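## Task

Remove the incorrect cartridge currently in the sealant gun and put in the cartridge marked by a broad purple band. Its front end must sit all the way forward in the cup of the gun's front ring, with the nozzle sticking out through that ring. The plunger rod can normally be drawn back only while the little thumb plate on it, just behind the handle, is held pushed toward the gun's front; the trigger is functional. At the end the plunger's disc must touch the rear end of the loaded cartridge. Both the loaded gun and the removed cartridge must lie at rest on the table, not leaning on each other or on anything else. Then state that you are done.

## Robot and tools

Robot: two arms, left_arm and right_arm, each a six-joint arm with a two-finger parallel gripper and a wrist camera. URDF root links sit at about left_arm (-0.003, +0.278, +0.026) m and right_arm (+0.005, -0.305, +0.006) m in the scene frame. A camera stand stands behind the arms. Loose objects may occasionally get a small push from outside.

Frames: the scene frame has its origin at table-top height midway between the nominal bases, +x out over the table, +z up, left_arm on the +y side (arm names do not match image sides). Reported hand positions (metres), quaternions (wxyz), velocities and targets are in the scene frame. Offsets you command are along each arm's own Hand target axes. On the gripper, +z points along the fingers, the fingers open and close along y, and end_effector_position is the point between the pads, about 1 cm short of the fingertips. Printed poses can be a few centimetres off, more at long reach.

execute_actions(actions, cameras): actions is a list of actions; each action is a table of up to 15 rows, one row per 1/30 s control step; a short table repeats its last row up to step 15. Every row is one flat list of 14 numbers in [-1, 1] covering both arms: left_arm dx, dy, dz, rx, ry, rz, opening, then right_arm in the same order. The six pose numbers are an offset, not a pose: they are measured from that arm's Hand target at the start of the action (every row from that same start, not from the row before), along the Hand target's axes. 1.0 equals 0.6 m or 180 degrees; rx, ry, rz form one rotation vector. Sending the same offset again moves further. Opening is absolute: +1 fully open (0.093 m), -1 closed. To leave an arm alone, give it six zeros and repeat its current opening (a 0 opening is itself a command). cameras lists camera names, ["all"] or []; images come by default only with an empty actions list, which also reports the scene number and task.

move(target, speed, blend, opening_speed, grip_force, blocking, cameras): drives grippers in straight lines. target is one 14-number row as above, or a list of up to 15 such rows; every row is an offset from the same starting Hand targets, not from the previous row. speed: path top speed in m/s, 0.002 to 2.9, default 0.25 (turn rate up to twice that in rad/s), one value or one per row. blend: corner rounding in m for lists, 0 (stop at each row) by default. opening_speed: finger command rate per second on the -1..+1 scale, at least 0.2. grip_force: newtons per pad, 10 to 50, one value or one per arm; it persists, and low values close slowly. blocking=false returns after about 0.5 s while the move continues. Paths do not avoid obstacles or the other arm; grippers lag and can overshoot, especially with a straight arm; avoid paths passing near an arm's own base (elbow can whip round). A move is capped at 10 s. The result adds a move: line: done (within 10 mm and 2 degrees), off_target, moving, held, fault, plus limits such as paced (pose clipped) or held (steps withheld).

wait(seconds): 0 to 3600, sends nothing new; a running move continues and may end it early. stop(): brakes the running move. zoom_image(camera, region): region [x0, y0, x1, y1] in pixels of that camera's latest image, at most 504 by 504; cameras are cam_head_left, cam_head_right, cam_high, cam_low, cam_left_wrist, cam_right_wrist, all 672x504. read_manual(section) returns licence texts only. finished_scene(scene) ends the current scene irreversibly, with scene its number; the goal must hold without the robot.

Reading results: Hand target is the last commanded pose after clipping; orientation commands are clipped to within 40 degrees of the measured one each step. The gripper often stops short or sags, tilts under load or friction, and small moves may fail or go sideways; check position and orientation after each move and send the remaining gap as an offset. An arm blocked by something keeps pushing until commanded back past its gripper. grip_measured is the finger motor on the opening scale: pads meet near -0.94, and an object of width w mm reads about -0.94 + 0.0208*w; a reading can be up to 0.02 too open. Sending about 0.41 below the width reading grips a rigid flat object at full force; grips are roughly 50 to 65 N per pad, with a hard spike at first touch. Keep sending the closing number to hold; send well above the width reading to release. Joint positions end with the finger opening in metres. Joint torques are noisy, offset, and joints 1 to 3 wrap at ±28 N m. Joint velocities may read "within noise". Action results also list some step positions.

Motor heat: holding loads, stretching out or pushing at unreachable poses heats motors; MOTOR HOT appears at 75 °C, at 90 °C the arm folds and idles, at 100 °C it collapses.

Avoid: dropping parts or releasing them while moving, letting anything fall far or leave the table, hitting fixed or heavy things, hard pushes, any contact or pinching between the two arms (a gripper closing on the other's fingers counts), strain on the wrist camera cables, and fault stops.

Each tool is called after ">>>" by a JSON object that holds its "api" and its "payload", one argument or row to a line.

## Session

>>> {"api": "execute_actions", "payload": {
  "actions": []
}}

Scene clock: 0.00 s.
left_arm: end_effector_position=(+0.1924, +0.1880, +0.2479) grip_measured=+1.000 end_effector_quat_wxyz=(+0.301, -0.025, +0.953, +0.020) | right_arm: end_effector_position=(+0.2540, -0.1835, +0.1913) grip_measured=+1.000 end_effector_quat_wxyz=(+0.336, +0.079, +0.918, +0.194)
Joint positions: left_arm=[-0.84 0.988 1.127 -1.288 -0.459 -0.737 0.093] | right_arm=[0.465 0.891 0.794 -0.677 0.019 0.629 0.093]
Joint velocities: within noise
Joint torques (N m): no reading
Heat: left arm: 29 °C; right arm: 32 °C.
Hand target: left_arm +0.1919, +0.1881, +0.2489; +0.301, -0.025, +0.953, +0.019 | right_arm +0.2563, -0.1825, +0.1981; +0.344, +0.078, +0.914, +0.198
Tool commands: left_gripper/opening=+1.0 right_gripper/opening=+1.0

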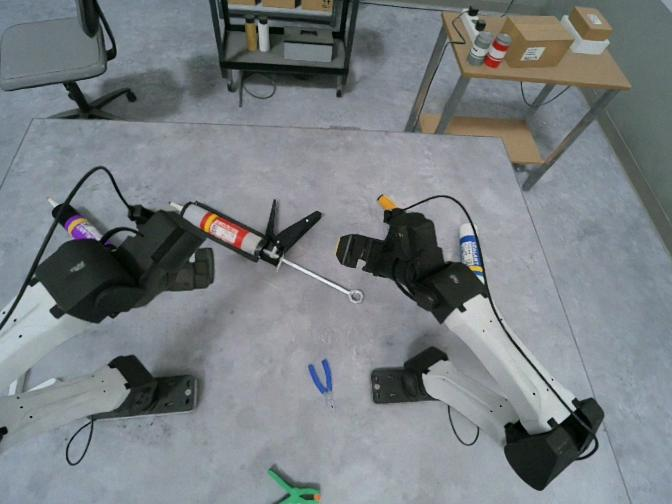

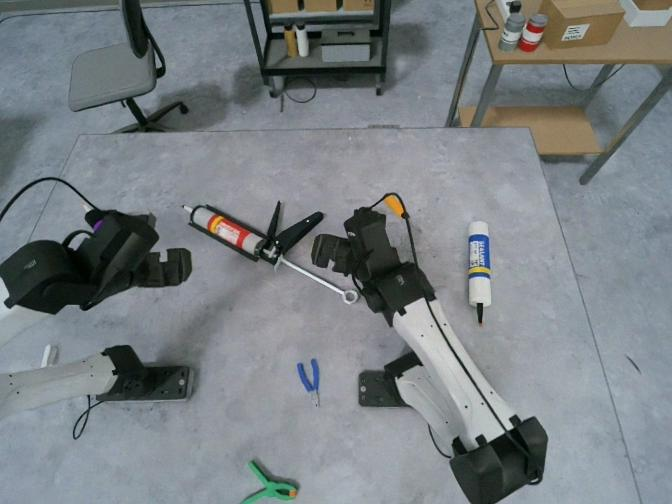

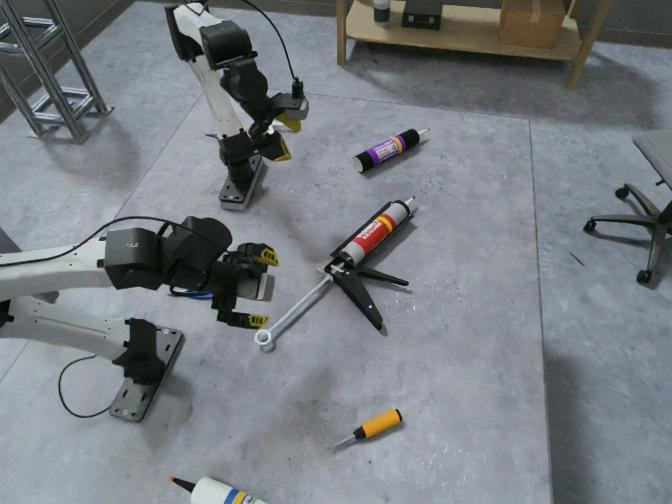

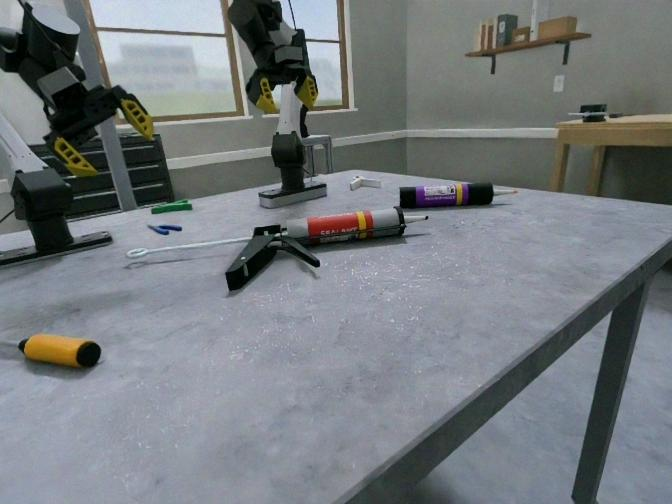

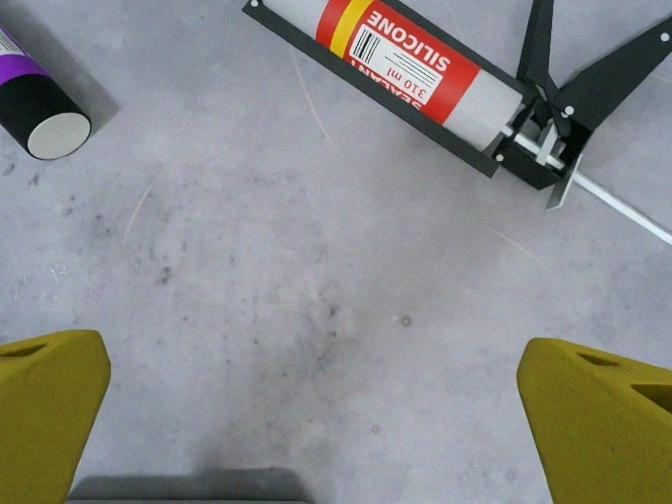

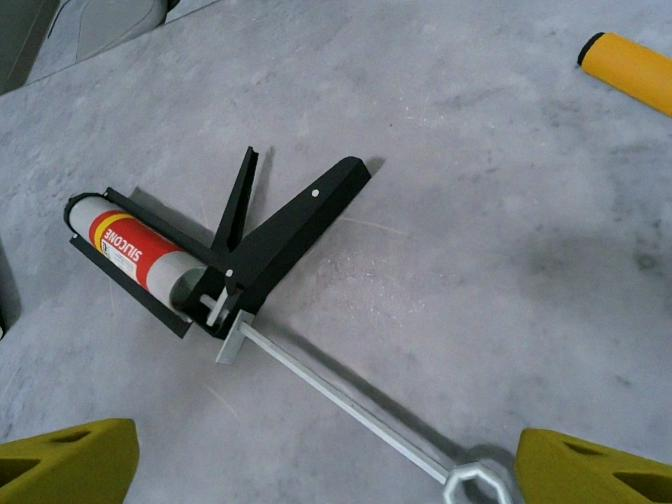

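>>> {"api": "move", "payload": {
  "target": [-0.1525,-0.2275,0.16,0.058,0.1887,0.1614,0,0.025,-0.09,0.04,0.2829,0.0502,0.4705,0.2],
  "cameras": ["all"]
}}

Scene clock: 38.20 s.
left_arm: end_effector_position=(+0.3260, +0.0606, +0.2235) grip_measured=+0.003 end_effector_quat_wxyz=(+0.052, +0.231, +0.971, -0.015) | right_arm: end_effector_position=(+0.2572, -0.2208, +0.1441) grip_measured=+0.201 end_effector_quat_wxyz=(+0.002, +0.759, +0.651, -0.004)
Joint positions: left_arm=[-0.641 2.002 2.108 -1.569 -0.007 -0.119 0.045] | right_arm=[0.326 1.551 1.323 -1.347 0.007 2.05 0.055]
Joint torques (N m): left_arm=[0.58 -9.29 7.23 0.4 0.18 0.13] | right_arm=[-1.07 -5.55 8.49 0.31 -0.04 0.12]
Heat: left arm: 32 °C; right arm: 38 °C.
Hand target: left_arm +0.3297, +0.0599, +0.2200; +0.000, +0.234, +0.972, +0.000 | right_arm +0.2606, -0.2200, +0.1502; +0.000, +0.766, +0.643, +0.000
Off the commanded pose: left_arm 0.005 m, 6 deg | right_arm 0.007 m, 1 deg.
joint sent to its limit (left arm) — joint 4 (wrist pitch), lower limit. The joint targets are off in orientation, not in position.
move: off_target (left_arm)

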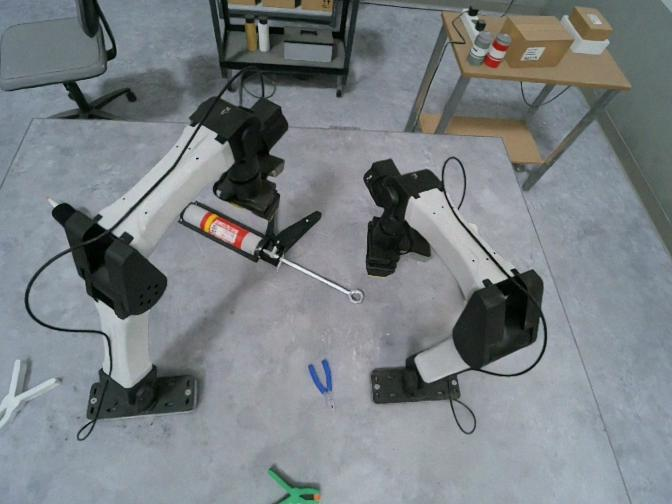

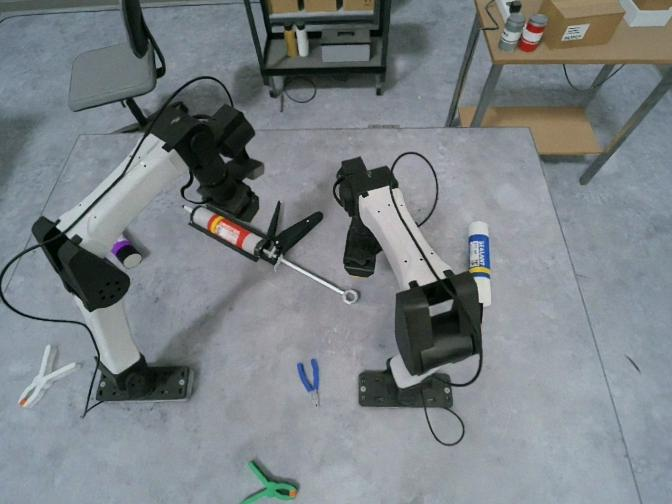

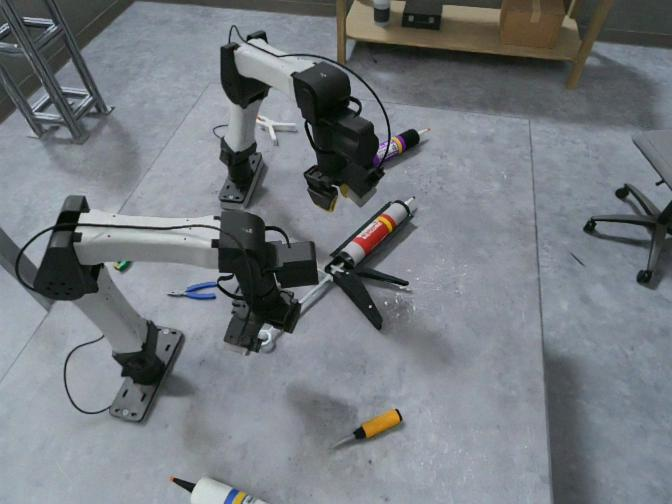

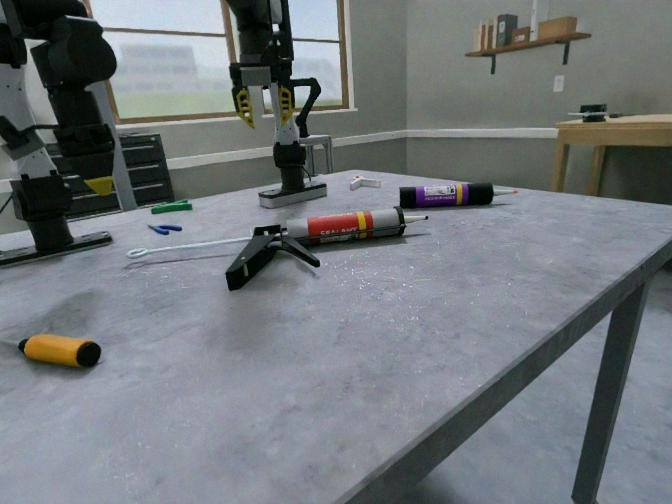

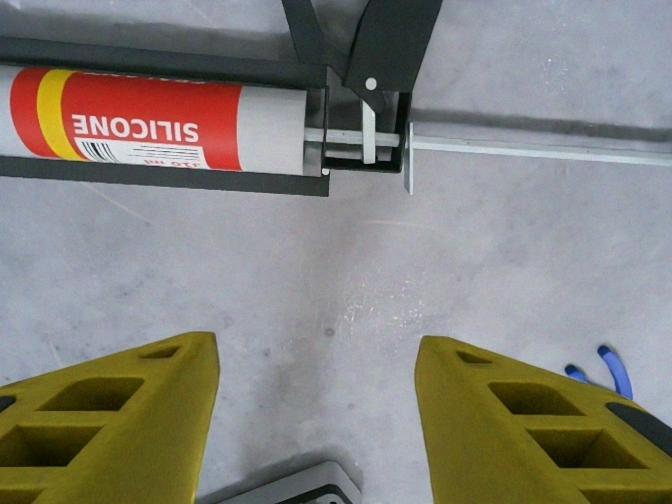

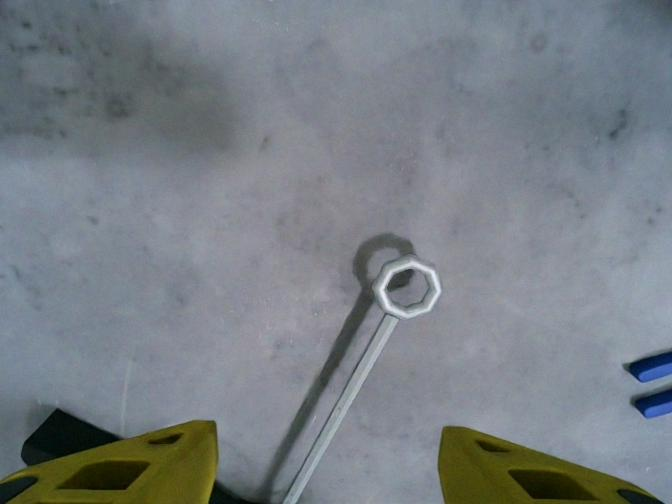

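>>> {"api": "move", "payload": {
  "target": [0,0,0,0,0,0,-1,0.0215,-0.022,0.15,0,0,0,0.2],
  "cameras": ["cam_right_wrist"]
}}

Scene clock: 56.03 s.
left_arm: end_effector_position=(+0.3260, +0.0606, +0.2235) grip_measured=-0.980 end_effector_quat_wxyz=(+0.052, +0.232, +0.971, -0.015) | right_arm: end_effector_position=(+0.2508, -0.2074, +0.0639) grip_measured=+0.201 end_effector_quat_wxyz=(-0.001, +0.759, +0.651, +0.001)
Joint positions: left_arm=[-0.641 2.002 2.108 -1.569 -0.007 -0.118 0] | right_arm=[0.376 1.586 1.034 -1.018 -0.002 2.1 0.055]
Joint torques (N m): left_arm=[0.58 -9.33 7.21 0.41 0.17 0.11] | right_arm=[0.1 -5.86 5.18 0.68 -0.05 0.15]
Heat: left arm: 33 °C; right arm: 41 °C.
Hand target: left_arm +0.3297, +0.0599, +0.2200; +0.000, +0.234, +0.972, +0.000 | right_arm +0.2498, -0.2050, +0.0602; +0.000, +0.766, +0.643, +0.000
Off the commanded pose: left_arm 0.005 m, 6 deg | right_arm 0.005 m, 1 deg.
joint sent to its limit (left arm) — joint 4 (wrist pitch), lower limit. The joint targets are off in orientation, not in position.
joint sent to its limit (right arm) — joint 6 (wrist roll), upper limit. The joint targets still meet the commanded pose.
move: done

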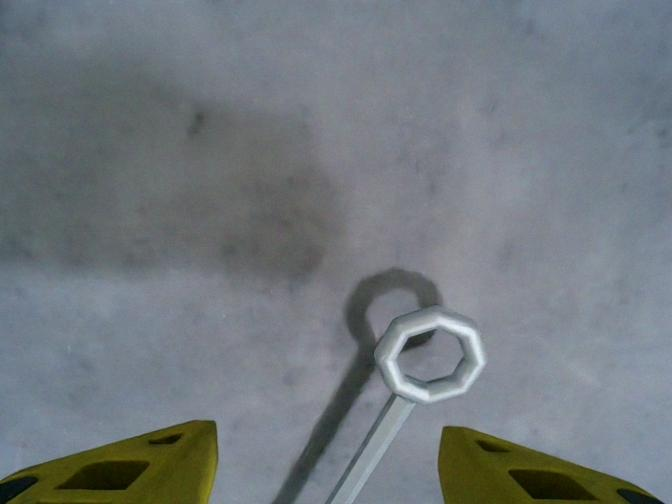

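>>> {"api": "move", "payload": {
  "target": [
    [0,0,0,0,0,0,-1,-0.003,-0.036,0,0,0,-0.083,0.2],
    [0,0,0,0,0,0,-1,-0.003,-0.036,0.072,0,0,-0.083,0.2],
    [0,0,0,0,0,0,-1,-0.003,-0.036,0.072,0,0,-0.083,-0.9]
  ],
  "speed": 0.15,
  "cameras": ["cam_right_wrist"]
}}

Scene clock: 66.53 s.
left_arm: end_effector_position=(+0.3260, +0.0606, +0.2235) grip_measured=-0.980 end_effector_quat_wxyz=(+0.052, +0.232, +0.971, -0.015) | right_arm: end_effector_position=(+0.2239, -0.2064, +0.0198) grip_measured=-0.489 end_effector_quat_wxyz=(-0.005, +0.681, +0.732, -0.010)
Joint positions: left_arm=[-0.641 2.002 2.108 -1.569 -0.007 -0.118 0] | right_arm=[0.422 1.586 0.844 -0.85 -0.001 1.92 0.022]
Joint torques (N m): left_arm=[0.53 -9.35 7.23 0.41 0.18 0.11] | right_arm=[0.09 -5.39 4.92 0.83 0.04 -0.1]
Heat: left arm: 34 °C; right arm: 39 °C.
Hand target: left_arm +0.3297, +0.0599, +0.2200; +0.000, +0.234, +0.972, +0.000 | right_arm +0.2283, -0.2030, +0.0170; +0.000, +0.676, +0.737, +0.000
Off the commanded pose: left_arm 0.005 m, 6 deg | right_arm 0.006 m, 2 deg.
joint sent to its limit (left arm) — joint 4 (wrist pitch), lower limit. The joint targets are off in orientation, not in position.
move: done

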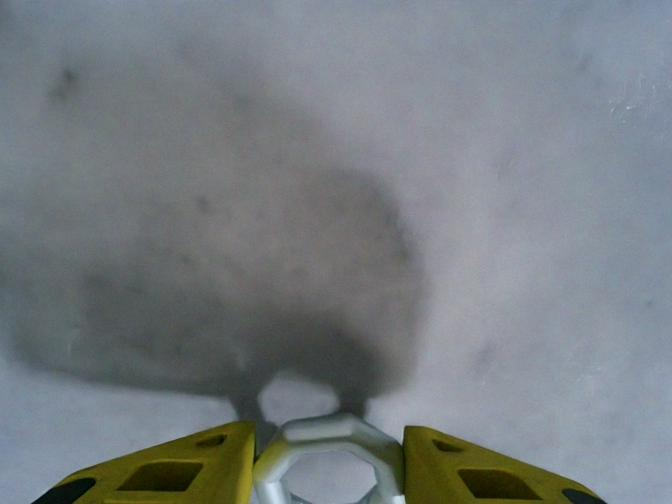

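>>> {"api": "move", "payload": {
  "target": [-0.046,-0.1635,0.2,0,0,0.022,-1,0,0,0,0,0,0,-0.9],
  "cameras": ["cam_left_wrist","cam_low"]
}}

Scene clock: 75.73 s.
left_arm: end_effector_position=(+0.3049, -0.0347, +0.1030) grip_measured=-0.980 end_effector_quat_wxyz=(-0.004, +0.273, +0.962, +0.004) | right_arm: end_effector_position=(+0.2239, -0.2064, +0.0198) grip_measured=-0.464 end_effector_quat_wxyz=(-0.005, +0.681, +0.732, -0.010)
Joint positions: left_arm=[-0.849 2.264 2.036 -1.354 -0.004 -0.241 0] | right_arm=[0.422 1.586 0.844 -0.85 -0.001 1.92 0.023]
Joint torques (N m): left_arm=[0.06 -12.53 7.36 0.37 0.14 -0.15] | right_arm=[0.13 -5.27 4.98 0.82 0.04 -0.13]
Heat: left arm: 34 °C; right arm: 38 °C.
Hand target: left_arm +0.3096, -0.0400, +0.0999; +0.000, +0.267, +0.964, +0.000 | right_arm +0.2283, -0.2030, +0.0170; +0.000, +0.676, +0.737, +0.000
Off the commanded pose: left_arm 0.008 m, 1 deg | right_arm 0.006 m, 2 deg.
move: done
Images, in order (width x height): cam_low 672x504, cam_left_wrist 672x504.

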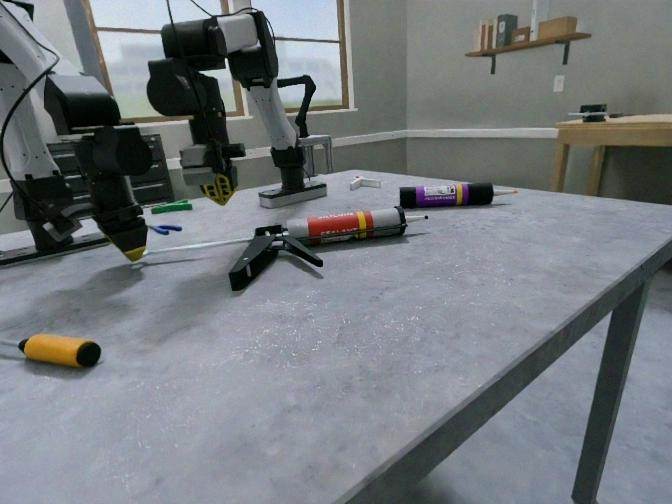

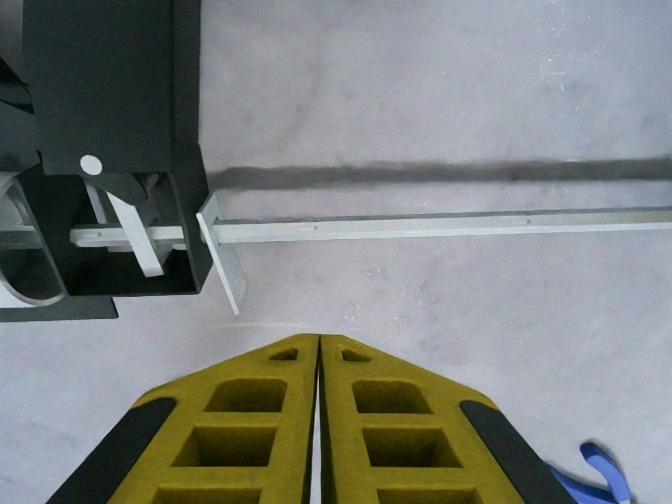

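>>> {"api": "move", "payload": {
  "target": [
    [0,0,0,-0.14,0,0,-1,0,0,0,0,0,0,-0.9],
    [0,0,0.128,-0.14,0,0,-1,0,0,0,0,0,0,-0.9],
    [0,0.1,0.128,-0.14,0,0,-1,0,0,0,0,0,0,-0.9]
  ],
  "speed": [0.2,0.15,0.08],
  "cameras": ["cam_left_wrist","cam_low","cam_right_wrist"]
}}

Scene clock: 85.70 s.
left_arm: end_effector_position=(+0.3069, -0.0450, +0.1070) grip_measured=-0.980 end_effector_quat_wxyz=(+0.037, +0.276, +0.957, +0.080) | right_arm: end_effector_position=(+0.2239, -0.2064, +0.0198) grip_measured=-0.464 end_effector_quat_wxyz=(-0.005, +0.681, +0.732, -0.010)
Joint positions: left_arm=[-0.926 2.327 2.149 -1.421 -0.174 -0.312 0] | right_arm=[0.422 1.586 0.844 -0.85 -0.001 1.92 0.023]
Joint torques (N m): left_arm=[0.21 -15.25 5.39 0.27 0.01 -0.01] | right_arm=[0.08 -5.31 4.98 0.81 0.03 -0.1]
Heat: left arm: 37 °C; right arm: 37 °C.
Hand target: left_arm +0.3076, -0.0440, +0.1070; +0.036, +0.275, +0.957, +0.080 (not the last commanded pose) | right_arm +0.2283, -0.2030, +0.0170; +0.000, +0.676, +0.737, +0.000
Off the commanded pose: left_arm 0.107 m, 15 deg | right_arm 0.006 m, 2 deg.
move: held (left_arm; a check stopped the path); path passed 0 of 3 targets; limits=held
pose unreachable (left arm): on one or more control steps of this call, first in action 0 (counted from 0), this arm could not follow its commanded pose, so it was not sent that pose on those steps. It may still have moved: this result reports where it is.
cause: moving toward the commanded pose would bring a part of the arm too close to another arm (this arm's wrist (the part past joint 4) and the right arm's wrist (the part past joint 4), along the way the arms are being sent, or toward where that arm still pushes).
Images, in order (width x height): cam_low 672x504, cam_left_wrist 672x504, cam_right_wrist 672x504.

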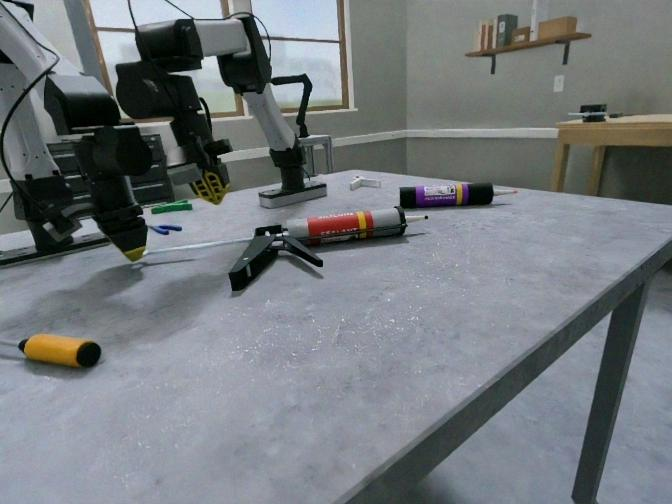

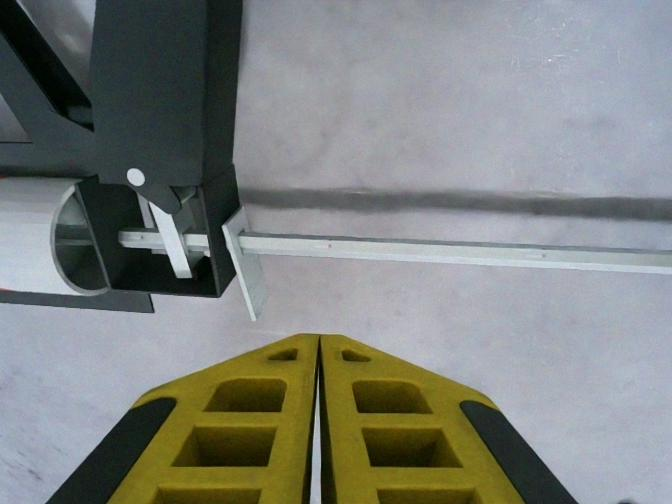

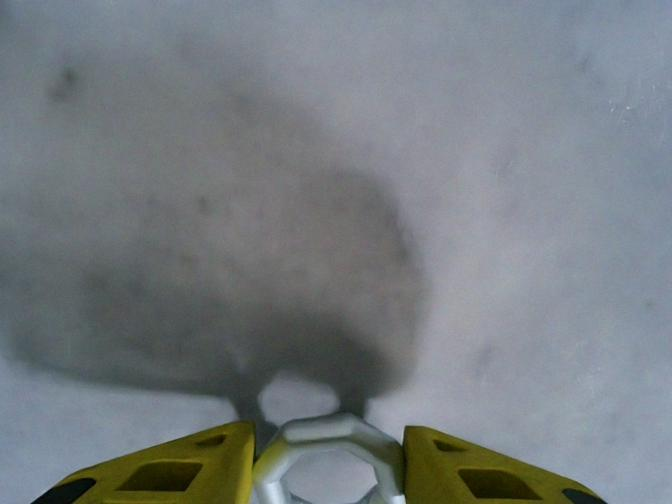

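>>> {"api": "move", "payload": {
  "target": [
    [0,0,0,0,0,0,-1,0,0,0,0,0,0,0.1],
    [0,0,0,0,0,0,-1,0,0,0,0,0.122,0,0.1],
    [0,0,0,0,0,0,-1,0,0,0,0,0.122,0,-0.9]
  ],
  "cameras": ["cam_right_wrist"]
}}

Scene clock: 94.40 s.
left_arm: end_effector_position=(+0.3069, -0.0450, +0.1070) grip_measured=-0.980 end_effector_quat_wxyz=(+0.037, +0.276, +0.957, +0.080) | right_arm: end_effector_position=(+0.2252, -0.2040, +0.0168) grip_measured=-0.483 end_effector_quat_wxyz=(-0.144, +0.666, +0.723, +0.117)
Joint positions: left_arm=[-0.926 2.327 2.149 -1.421 -0.174 -0.312 0] | right_arm=[0.174 1.567 0.758 -0.749 -0.372 1.665 0.022]
Joint torques (N m): left_arm=[0.21 -15.19 5.35 0.26 0.01 -0.02] | right_arm=[-1.01 -6.23 4.6 0.79 -0.31 -0.08]
Heat: left arm: 39 °C; right arm: 36 °C.
Hand target: left_arm +0.3076, -0.0440, +0.1070; +0.036, +0.275, +0.957, +0.080 | right_arm +0.2282, -0.2031, +0.0170; -0.140, +0.663, +0.724, +0.129
Off the commanded pose: left_arm 0.001 m, 0 deg | right_arm 0.003 m, 1 deg.
move: done

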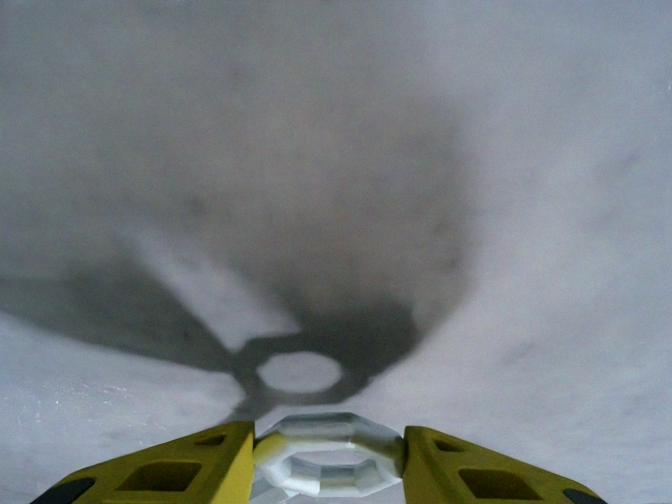

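>>> {"api": "move", "payload": {
  "target": [
    [0.005,-0.018,0.10,-0.083,0,0,-1,0,0,0,0,0,0,-0.9],
    [0.005,-0.018,0.14,-0.083,0,0,-1,0,0,0,0,0,0,-0.9],
    [0.007,0.080,0.1575,-0.083,0,0,-1,0,0,0,0,0,0,-0.9]
  ],
  "speed": [0.2,0.15,0.08],
  "cameras": ["cam_left_wrist","cam_low","cam_right_wrist"]
}}

Scene clock: 107.63 s.
left_arm: end_effector_position=(+0.3391, -0.0102, +0.0152) grip_measured=-0.980 end_effector_quat_wxyz=(+0.085, +0.266, +0.942, +0.184) | right_arm: end_effector_position=(+0.2272, -0.2003, +0.0175) grip_measured=-0.458 end_effector_quat_wxyz=(-0.148, +0.663, +0.722, +0.128)
Joint positions: left_arm=[-0.903 2.399 1.86 -1.093 -0.404 -0.311 0] | right_arm=[0.174 1.567 0.755 -0.733 -0.393 1.665 0.023]
Joint torques (N m): left_arm=[1.99 -18.04 3.02 -0.08 -0.32 0.23] | right_arm=[-0.92 -6.27 4.92 0.61 -0.11 -0.07]
Heat: left arm: 43 °C; right arm: 36 °C.
Hand target: left_arm +0.3396, +0.0109, +0.0221; +0.071, +0.268, +0.939, +0.203 | right_arm +0.2283, -0.2030, +0.0170; -0.140, +0.663, +0.724, +0.129
Off the commanded pose: left_arm 0.022 m, 3 deg | right_arm 0.003 m, 1 deg.
move: off_target (left_arm)
Images, in order (width x height): cam_low 672x504, cam_left_wrist 672x504, cam_right_wrist 672x504.

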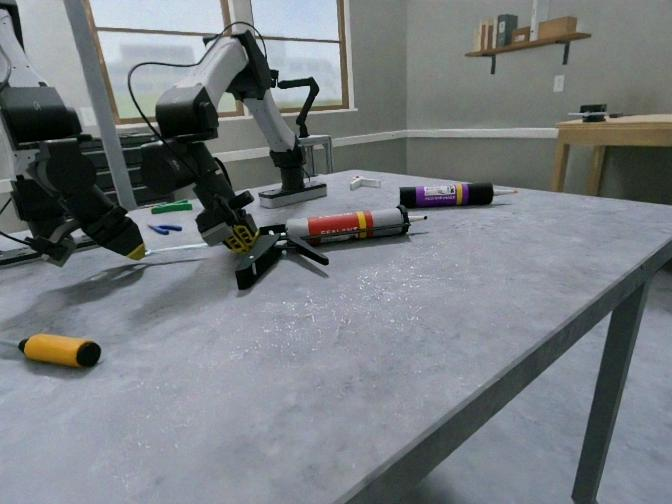

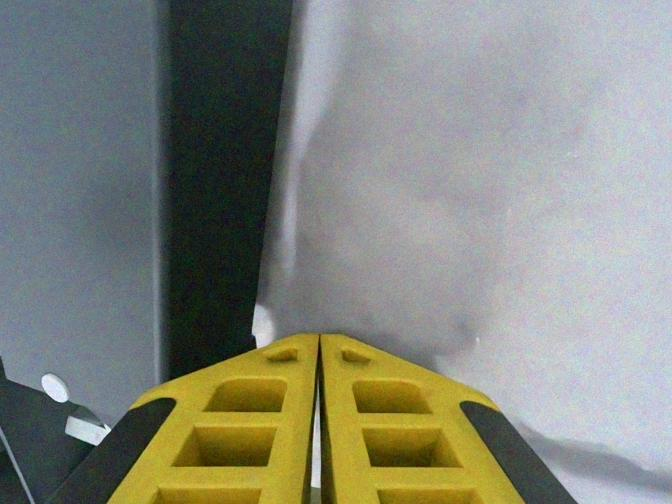

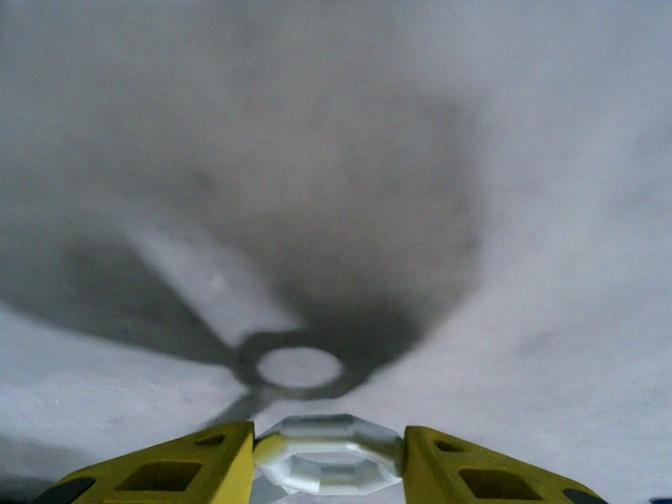

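>>> {"api": "move", "payload": {
  "target": [
    [-0.002,-0.068,-0.0315,0,0,0,-1,0,0,0,0,0,0,-0.9],
    [0.0235,-0.068,-0.032,0,0,0,-1,0,0,0,0,0,0,-0.9],
    [0.025,0.015,0.006,0,0,0,-1,0,0,0,0,0,0,-0.9]
  ],
  "speed": [0.15,0.15,0.08],
  "cameras": ["cam_left_wrist","cam_low","cam_head_right"]
}}

>>> {"api": "zoom_image", "payload": {
  "camera": "cam_low",
  "region": [180, 170, 380, 300]
}}

Scene clock: 122.23 s.
left_arm: end_effector_position=(+0.3323, -0.0033, +0.0241) grip_measured=-0.980 end_effector_quat_wxyz=(+0.097, +0.267, +0.944, +0.171) | right_arm: end_effector_position=(+0.2264, -0.1991, +0.0169) grip_measured=-0.458 end_effector_quat_wxyz=(-0.151, +0.662, +0.722, +0.131)
Joint positions: left_arm=[-0.902 2.312 1.748 -1.029 -0.395 -0.301 0] | right_arm=[0.175 1.568 0.75 -0.727 -0.401 1.665 0.023]
Joint torques (N m): left_arm=[2.84 -15.68 2.52 -0.1 -0.37 0.29] | right_arm=[-0.96 -6.38 5.31 0.58 -0.06 -0.08]
Heat: left arm: 48 °C; right arm: 35 °C.
Hand target: left_arm +0.3321, +0.0271, +0.0223; +0.071, +0.268, +0.939, +0.203 | right_arm +0.2283, -0.2030, +0.0170; -0.140, +0.663, +0.724, +0.129
Off the commanded pose: left_arm 0.031 m, 5 deg | right_arm 0.004 m, 1 deg.
move: off_target (left_arm)
Images, in order (width x height): cam_head_right 672x504, cam_low 672x504, cam_left_wrist 672x504.

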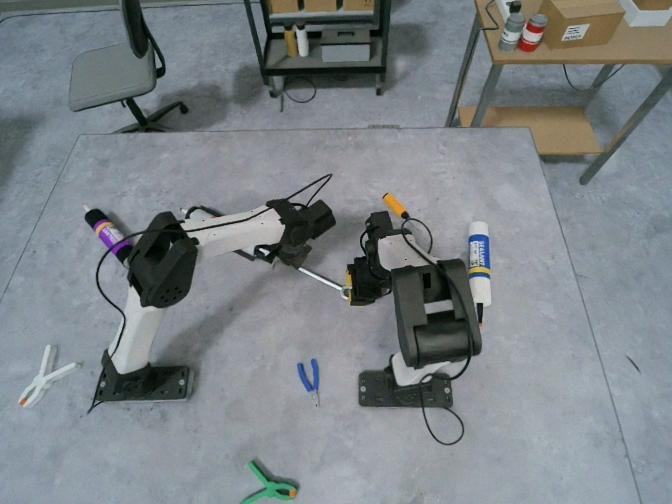

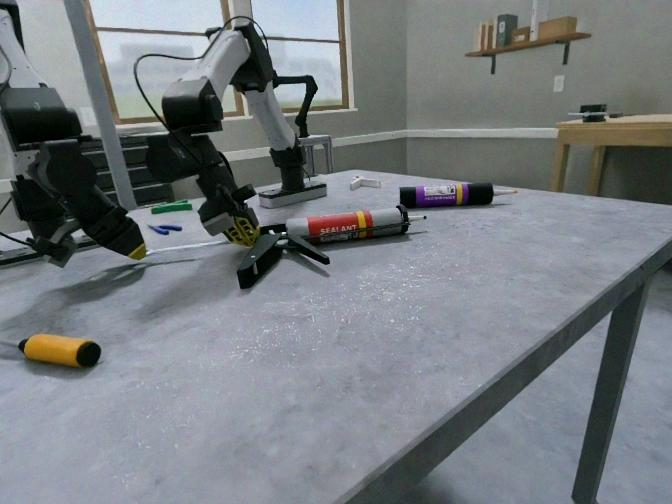

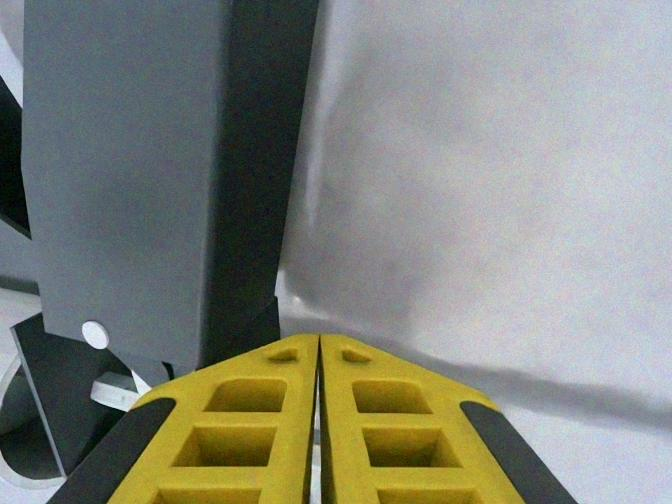

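Scaled by 2.520 from the camera's image (finer frame: 960x720).

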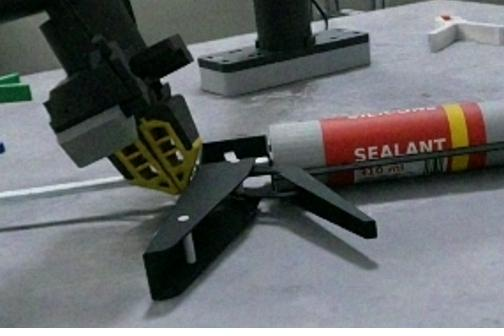

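>>> {"api": "move", "payload": {
  "target": [
    [0.0,-0.11,-0.04,0,0,0,-1,0,0,0,0,0,0,-0.9],
    [0.027,-0.11,-0.07,0,0,0,-1,0,0,0,0,0,0,-0.9]
  ],
  "speed": [0.15,0.15],
  "cameras": ["cam_left_wrist"]
}}

Scene clock: 131.63 s.
left_arm: end_effector_position=(+0.3006, -0.0369, +0.0325) grip_measured=-0.980 end_effector_quat_wxyz=(+0.110, +0.258, +0.939, +0.201) | right_arm: end_effector_position=(+0.2236, -0.2010, +0.0162) grip_measured=-0.458 end_effector_quat_wxyz=(-0.151, +0.663, +0.723, +0.123)
Joint positions: left_arm=[-1.027 2.373 1.869 -1.169 -0.452 -0.459 0] | right_arm=[0.175 1.568 0.75 -0.741 -0.392 1.66 0.023]
Joint torques (N m): left_arm=[-1.51 -16.96 3.07 -0.39 0.25 -0.17] | right_arm=[-1.05 -6.3 5.19 0.71 -0.14 -0.03]
Heat: left arm: 53 °C; right arm: 36 °C.
Hand target: left_arm +0.2770, -0.0298, +0.0323; +0.072, +0.268, +0.939, +0.203 | right_arm +0.2282, -0.2031, +0.0169; -0.140, +0.663, +0.724, +0.129
Off the commanded pose: left_arm 0.025 m, 5 deg | right_arm 0.005 m, 1 deg.
move: off_target (left_arm)

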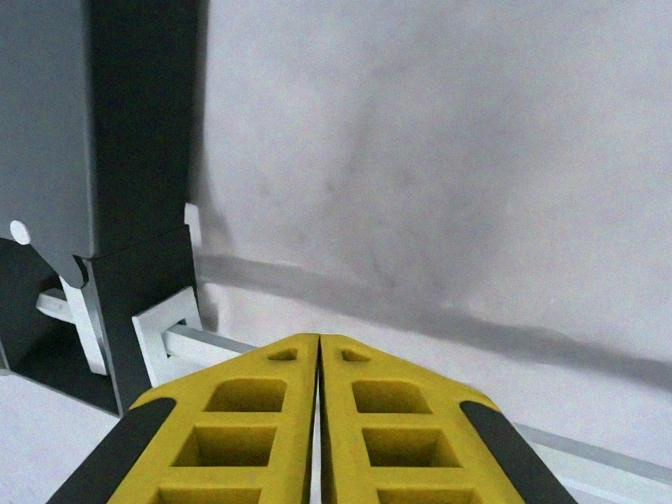

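>>> {"api": "move", "payload": {
  "target": [-0.0025,0.046,-0.085,0,0,0,-1,0,0,0,0,0,0,-0.9],
  "speed": 0.2,
  "cameras": ["cam_left_wrist","cam_head_left","cam_right_wrist"]
}}

Scene clock: 143.40 s.
left_arm: end_effector_position=(+0.2791, -0.0199, +0.0730) grip_measured=-0.980 end_effector_quat_wxyz=(+0.057, +0.270, +0.935, +0.221) | right_arm: end_effector_position=(+0.2236, -0.2009, +0.0163) grip_measured=-0.458 end_effector_quat_wxyz=(-0.151, +0.662, +0.723, +0.123)
Joint positions: left_arm=[-1.033 2.33 1.953 -1.404 -0.413 -0.46 0] | right_arm=[0.175 1.568 0.75 -0.741 -0.392 1.66 0.023]
Joint torques (N m): left_arm=[-0.5 -17.99 6.71 -0.14 -0.07 -0.07] | right_arm=[-1.07 -6.32 5.16 0.69 -0.13 0]
Heat: left arm: 59 °C; right arm: 36 °C.
Hand target: left_arm +0.2789, -0.0267, +0.0901; +0.071, +0.268, +0.939, +0.204 | right_arm +0.2283, -0.2030, +0.0170; -0.140, +0.663, +0.724, +0.129
Off the commanded pose: left_arm 0.018 m, 3 deg | right_arm 0.005 m, 1 deg.
move: off_target (left_arm)
Images, in order (width x height): cam_head_left 672x504, cam_left_wrist 672x504, cam_right_wrist 672x504.

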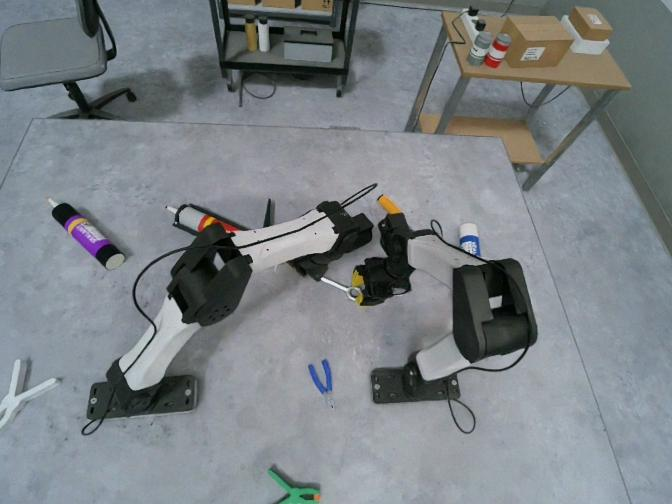

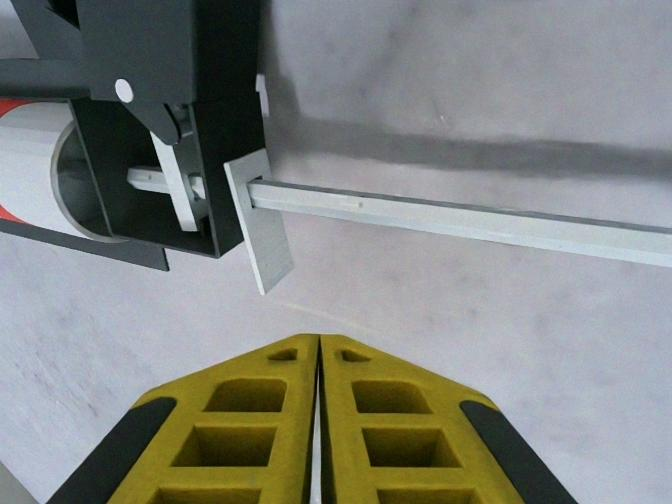

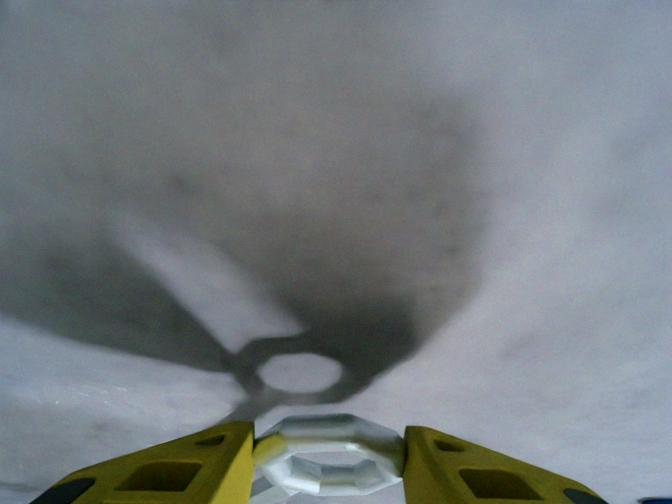

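>>> {"api": "move", "payload": {
  "target": [
    [0.003,-0.045,0.098,0,0,0,-1,0,0,0,0,0,0,-0.9],
    [-0.009,0.045,0.14,0,0,0,-1,0,0,0,0,0,0,-0.9]
  ],
  "speed": [0.12,0.08],
  "cameras": ["cam_left_wrist","cam_low","cam_right_wrist"]
}}

>>> {"api": "zoom_image", "payload": {
  "camera": "cam_low",
  "region": [180, 170, 380, 300]
}}

Scene clock: 162.10 s.
left_arm: end_effector_position=(+0.2997, +0.0046, +0.0193) grip_measured=-0.980 end_effector_quat_wxyz=(+0.053, +0.278, +0.940, +0.190) | right_arm: end_effector_position=(+0.2301, -0.1997, +0.0165) grip_measured=-0.458 end_effector_quat_wxyz=(-0.143, +0.661, +0.724, +0.134)
Joint positions: left_arm=[-0.941 2.304 1.71 -1.11 -0.375 -0.337 0] | right_arm=[0.175 1.568 0.75 -0.712 -0.393 1.663 0.023]
Joint torques (N m): left_arm=[2.95 -16.61 3.23 0.28 -0.55 0.19] | right_arm=[-0.99 -6.39 5.24 0.46 -0.15 -0.06]
Heat: left arm: 65 °C; right arm: 36 °C.
Hand target: left_arm +0.3166, +0.0202, +0.0254; +0.071, +0.268, +0.939, +0.203 | right_arm +0.2282, -0.2030, +0.0170; -0.140, +0.663, +0.724, +0.129
Off the commanded pose: left_arm 0.024 m, 3 deg | right_arm 0.004 m, 1 deg.
move: off_target (left_arm)
Images, in order (width x height): cam_low 672x504, cam_left_wrist 672x504, cam_right_wrist 672x504.

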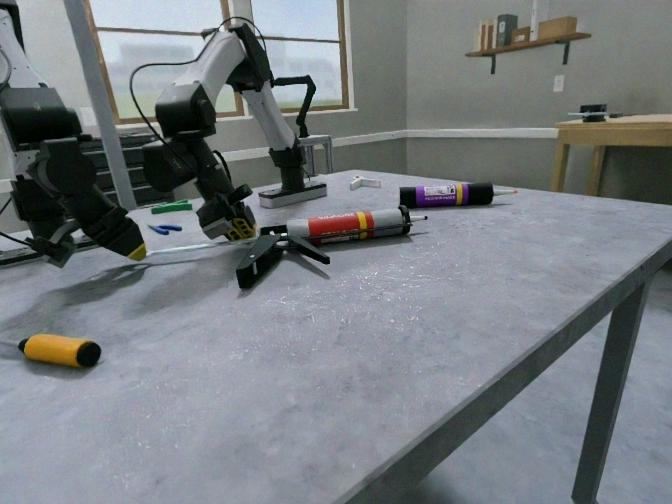

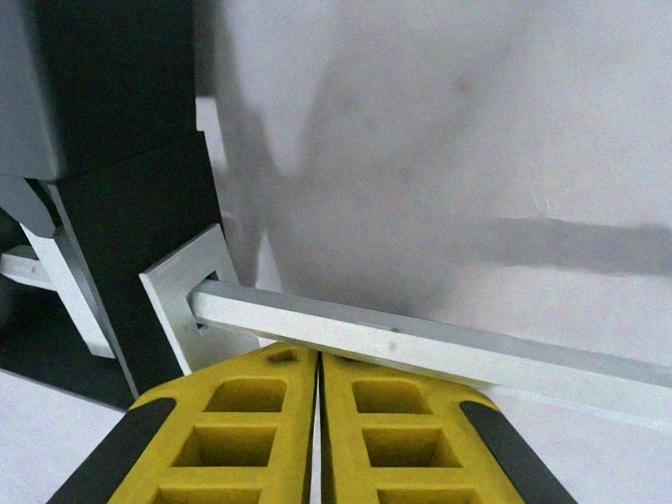

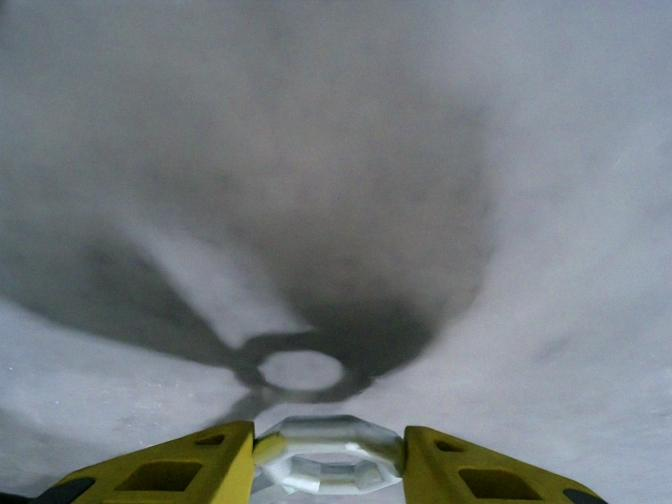

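Scaled by 2.520 from the camera's image (finer frame: 960x720).

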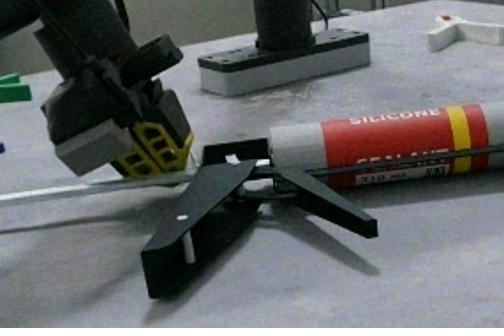

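>>> {"api": "move", "payload": {
  "target": [-0.014,0.09,0.042,0,0,0,-1,0,0,0,0,0,0,-0.9],
  "speed": 0.08,
  "cameras": ["cam_left_wrist","cam_right_wrist"]
}}

Scene clock: 175.63 s.
left_arm: end_effector_position=(+0.3324, +0.0398, +0.0194) grip_measured=-0.980 end_effector_quat_wxyz=(+0.045, +0.282, +0.944, +0.167) | right_arm: end_effector_position=(+0.2412, -0.1974, +0.0173) grip_measured=-0.458 end_effector_quat_wxyz=(-0.130, +0.663, +0.721, +0.153)
Joint positions: left_arm=[-0.809 2.263 1.655 -1.036 -0.34 -0.186 0] | right_arm=[0.175 1.568 0.75 -0.662 -0.395 1.68 0.023]
Joint torques (N m): left_arm=[3.74 -15.82 3.22 0.46 -0.92 0.24] | right_arm=[-0.9 -6.49 5.37 0.05 -0.1 -0.27]
Heat: left arm: 60 °C; right arm: 36 °C.
Hand target: left_arm +0.3555, +0.0660, +0.0255; +0.072, +0.268, +0.939, +0.203 | right_arm +0.2283, -0.2030, +0.0170; -0.140, +0.663, +0.724, +0.129
Off the commanded pose: left_arm 0.036 m, 5 deg | right_arm 0.014 m, 3 deg.
move: off_target (left_arm)

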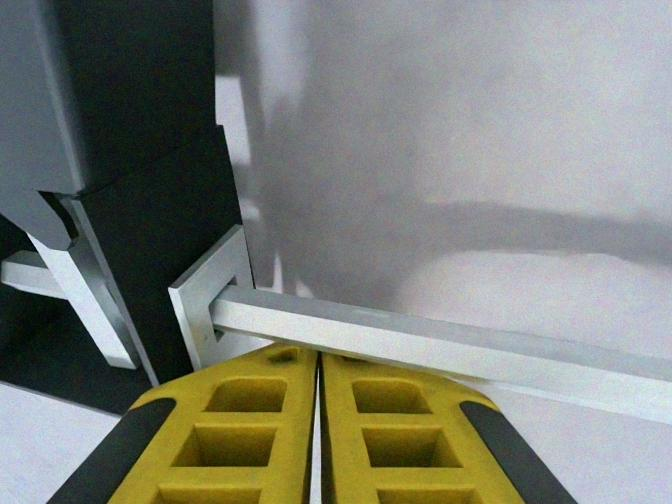

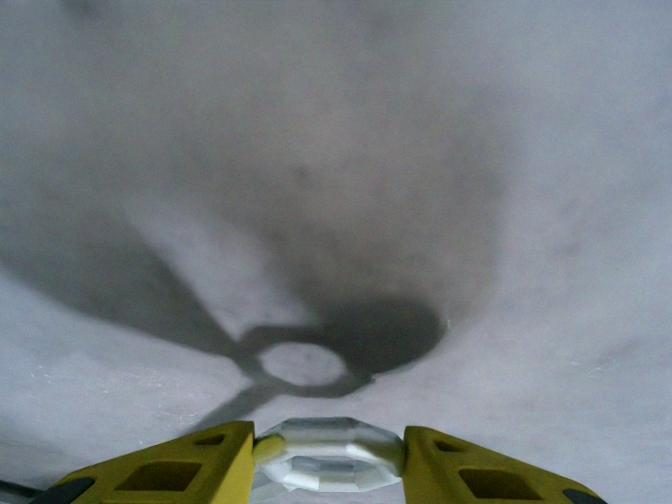

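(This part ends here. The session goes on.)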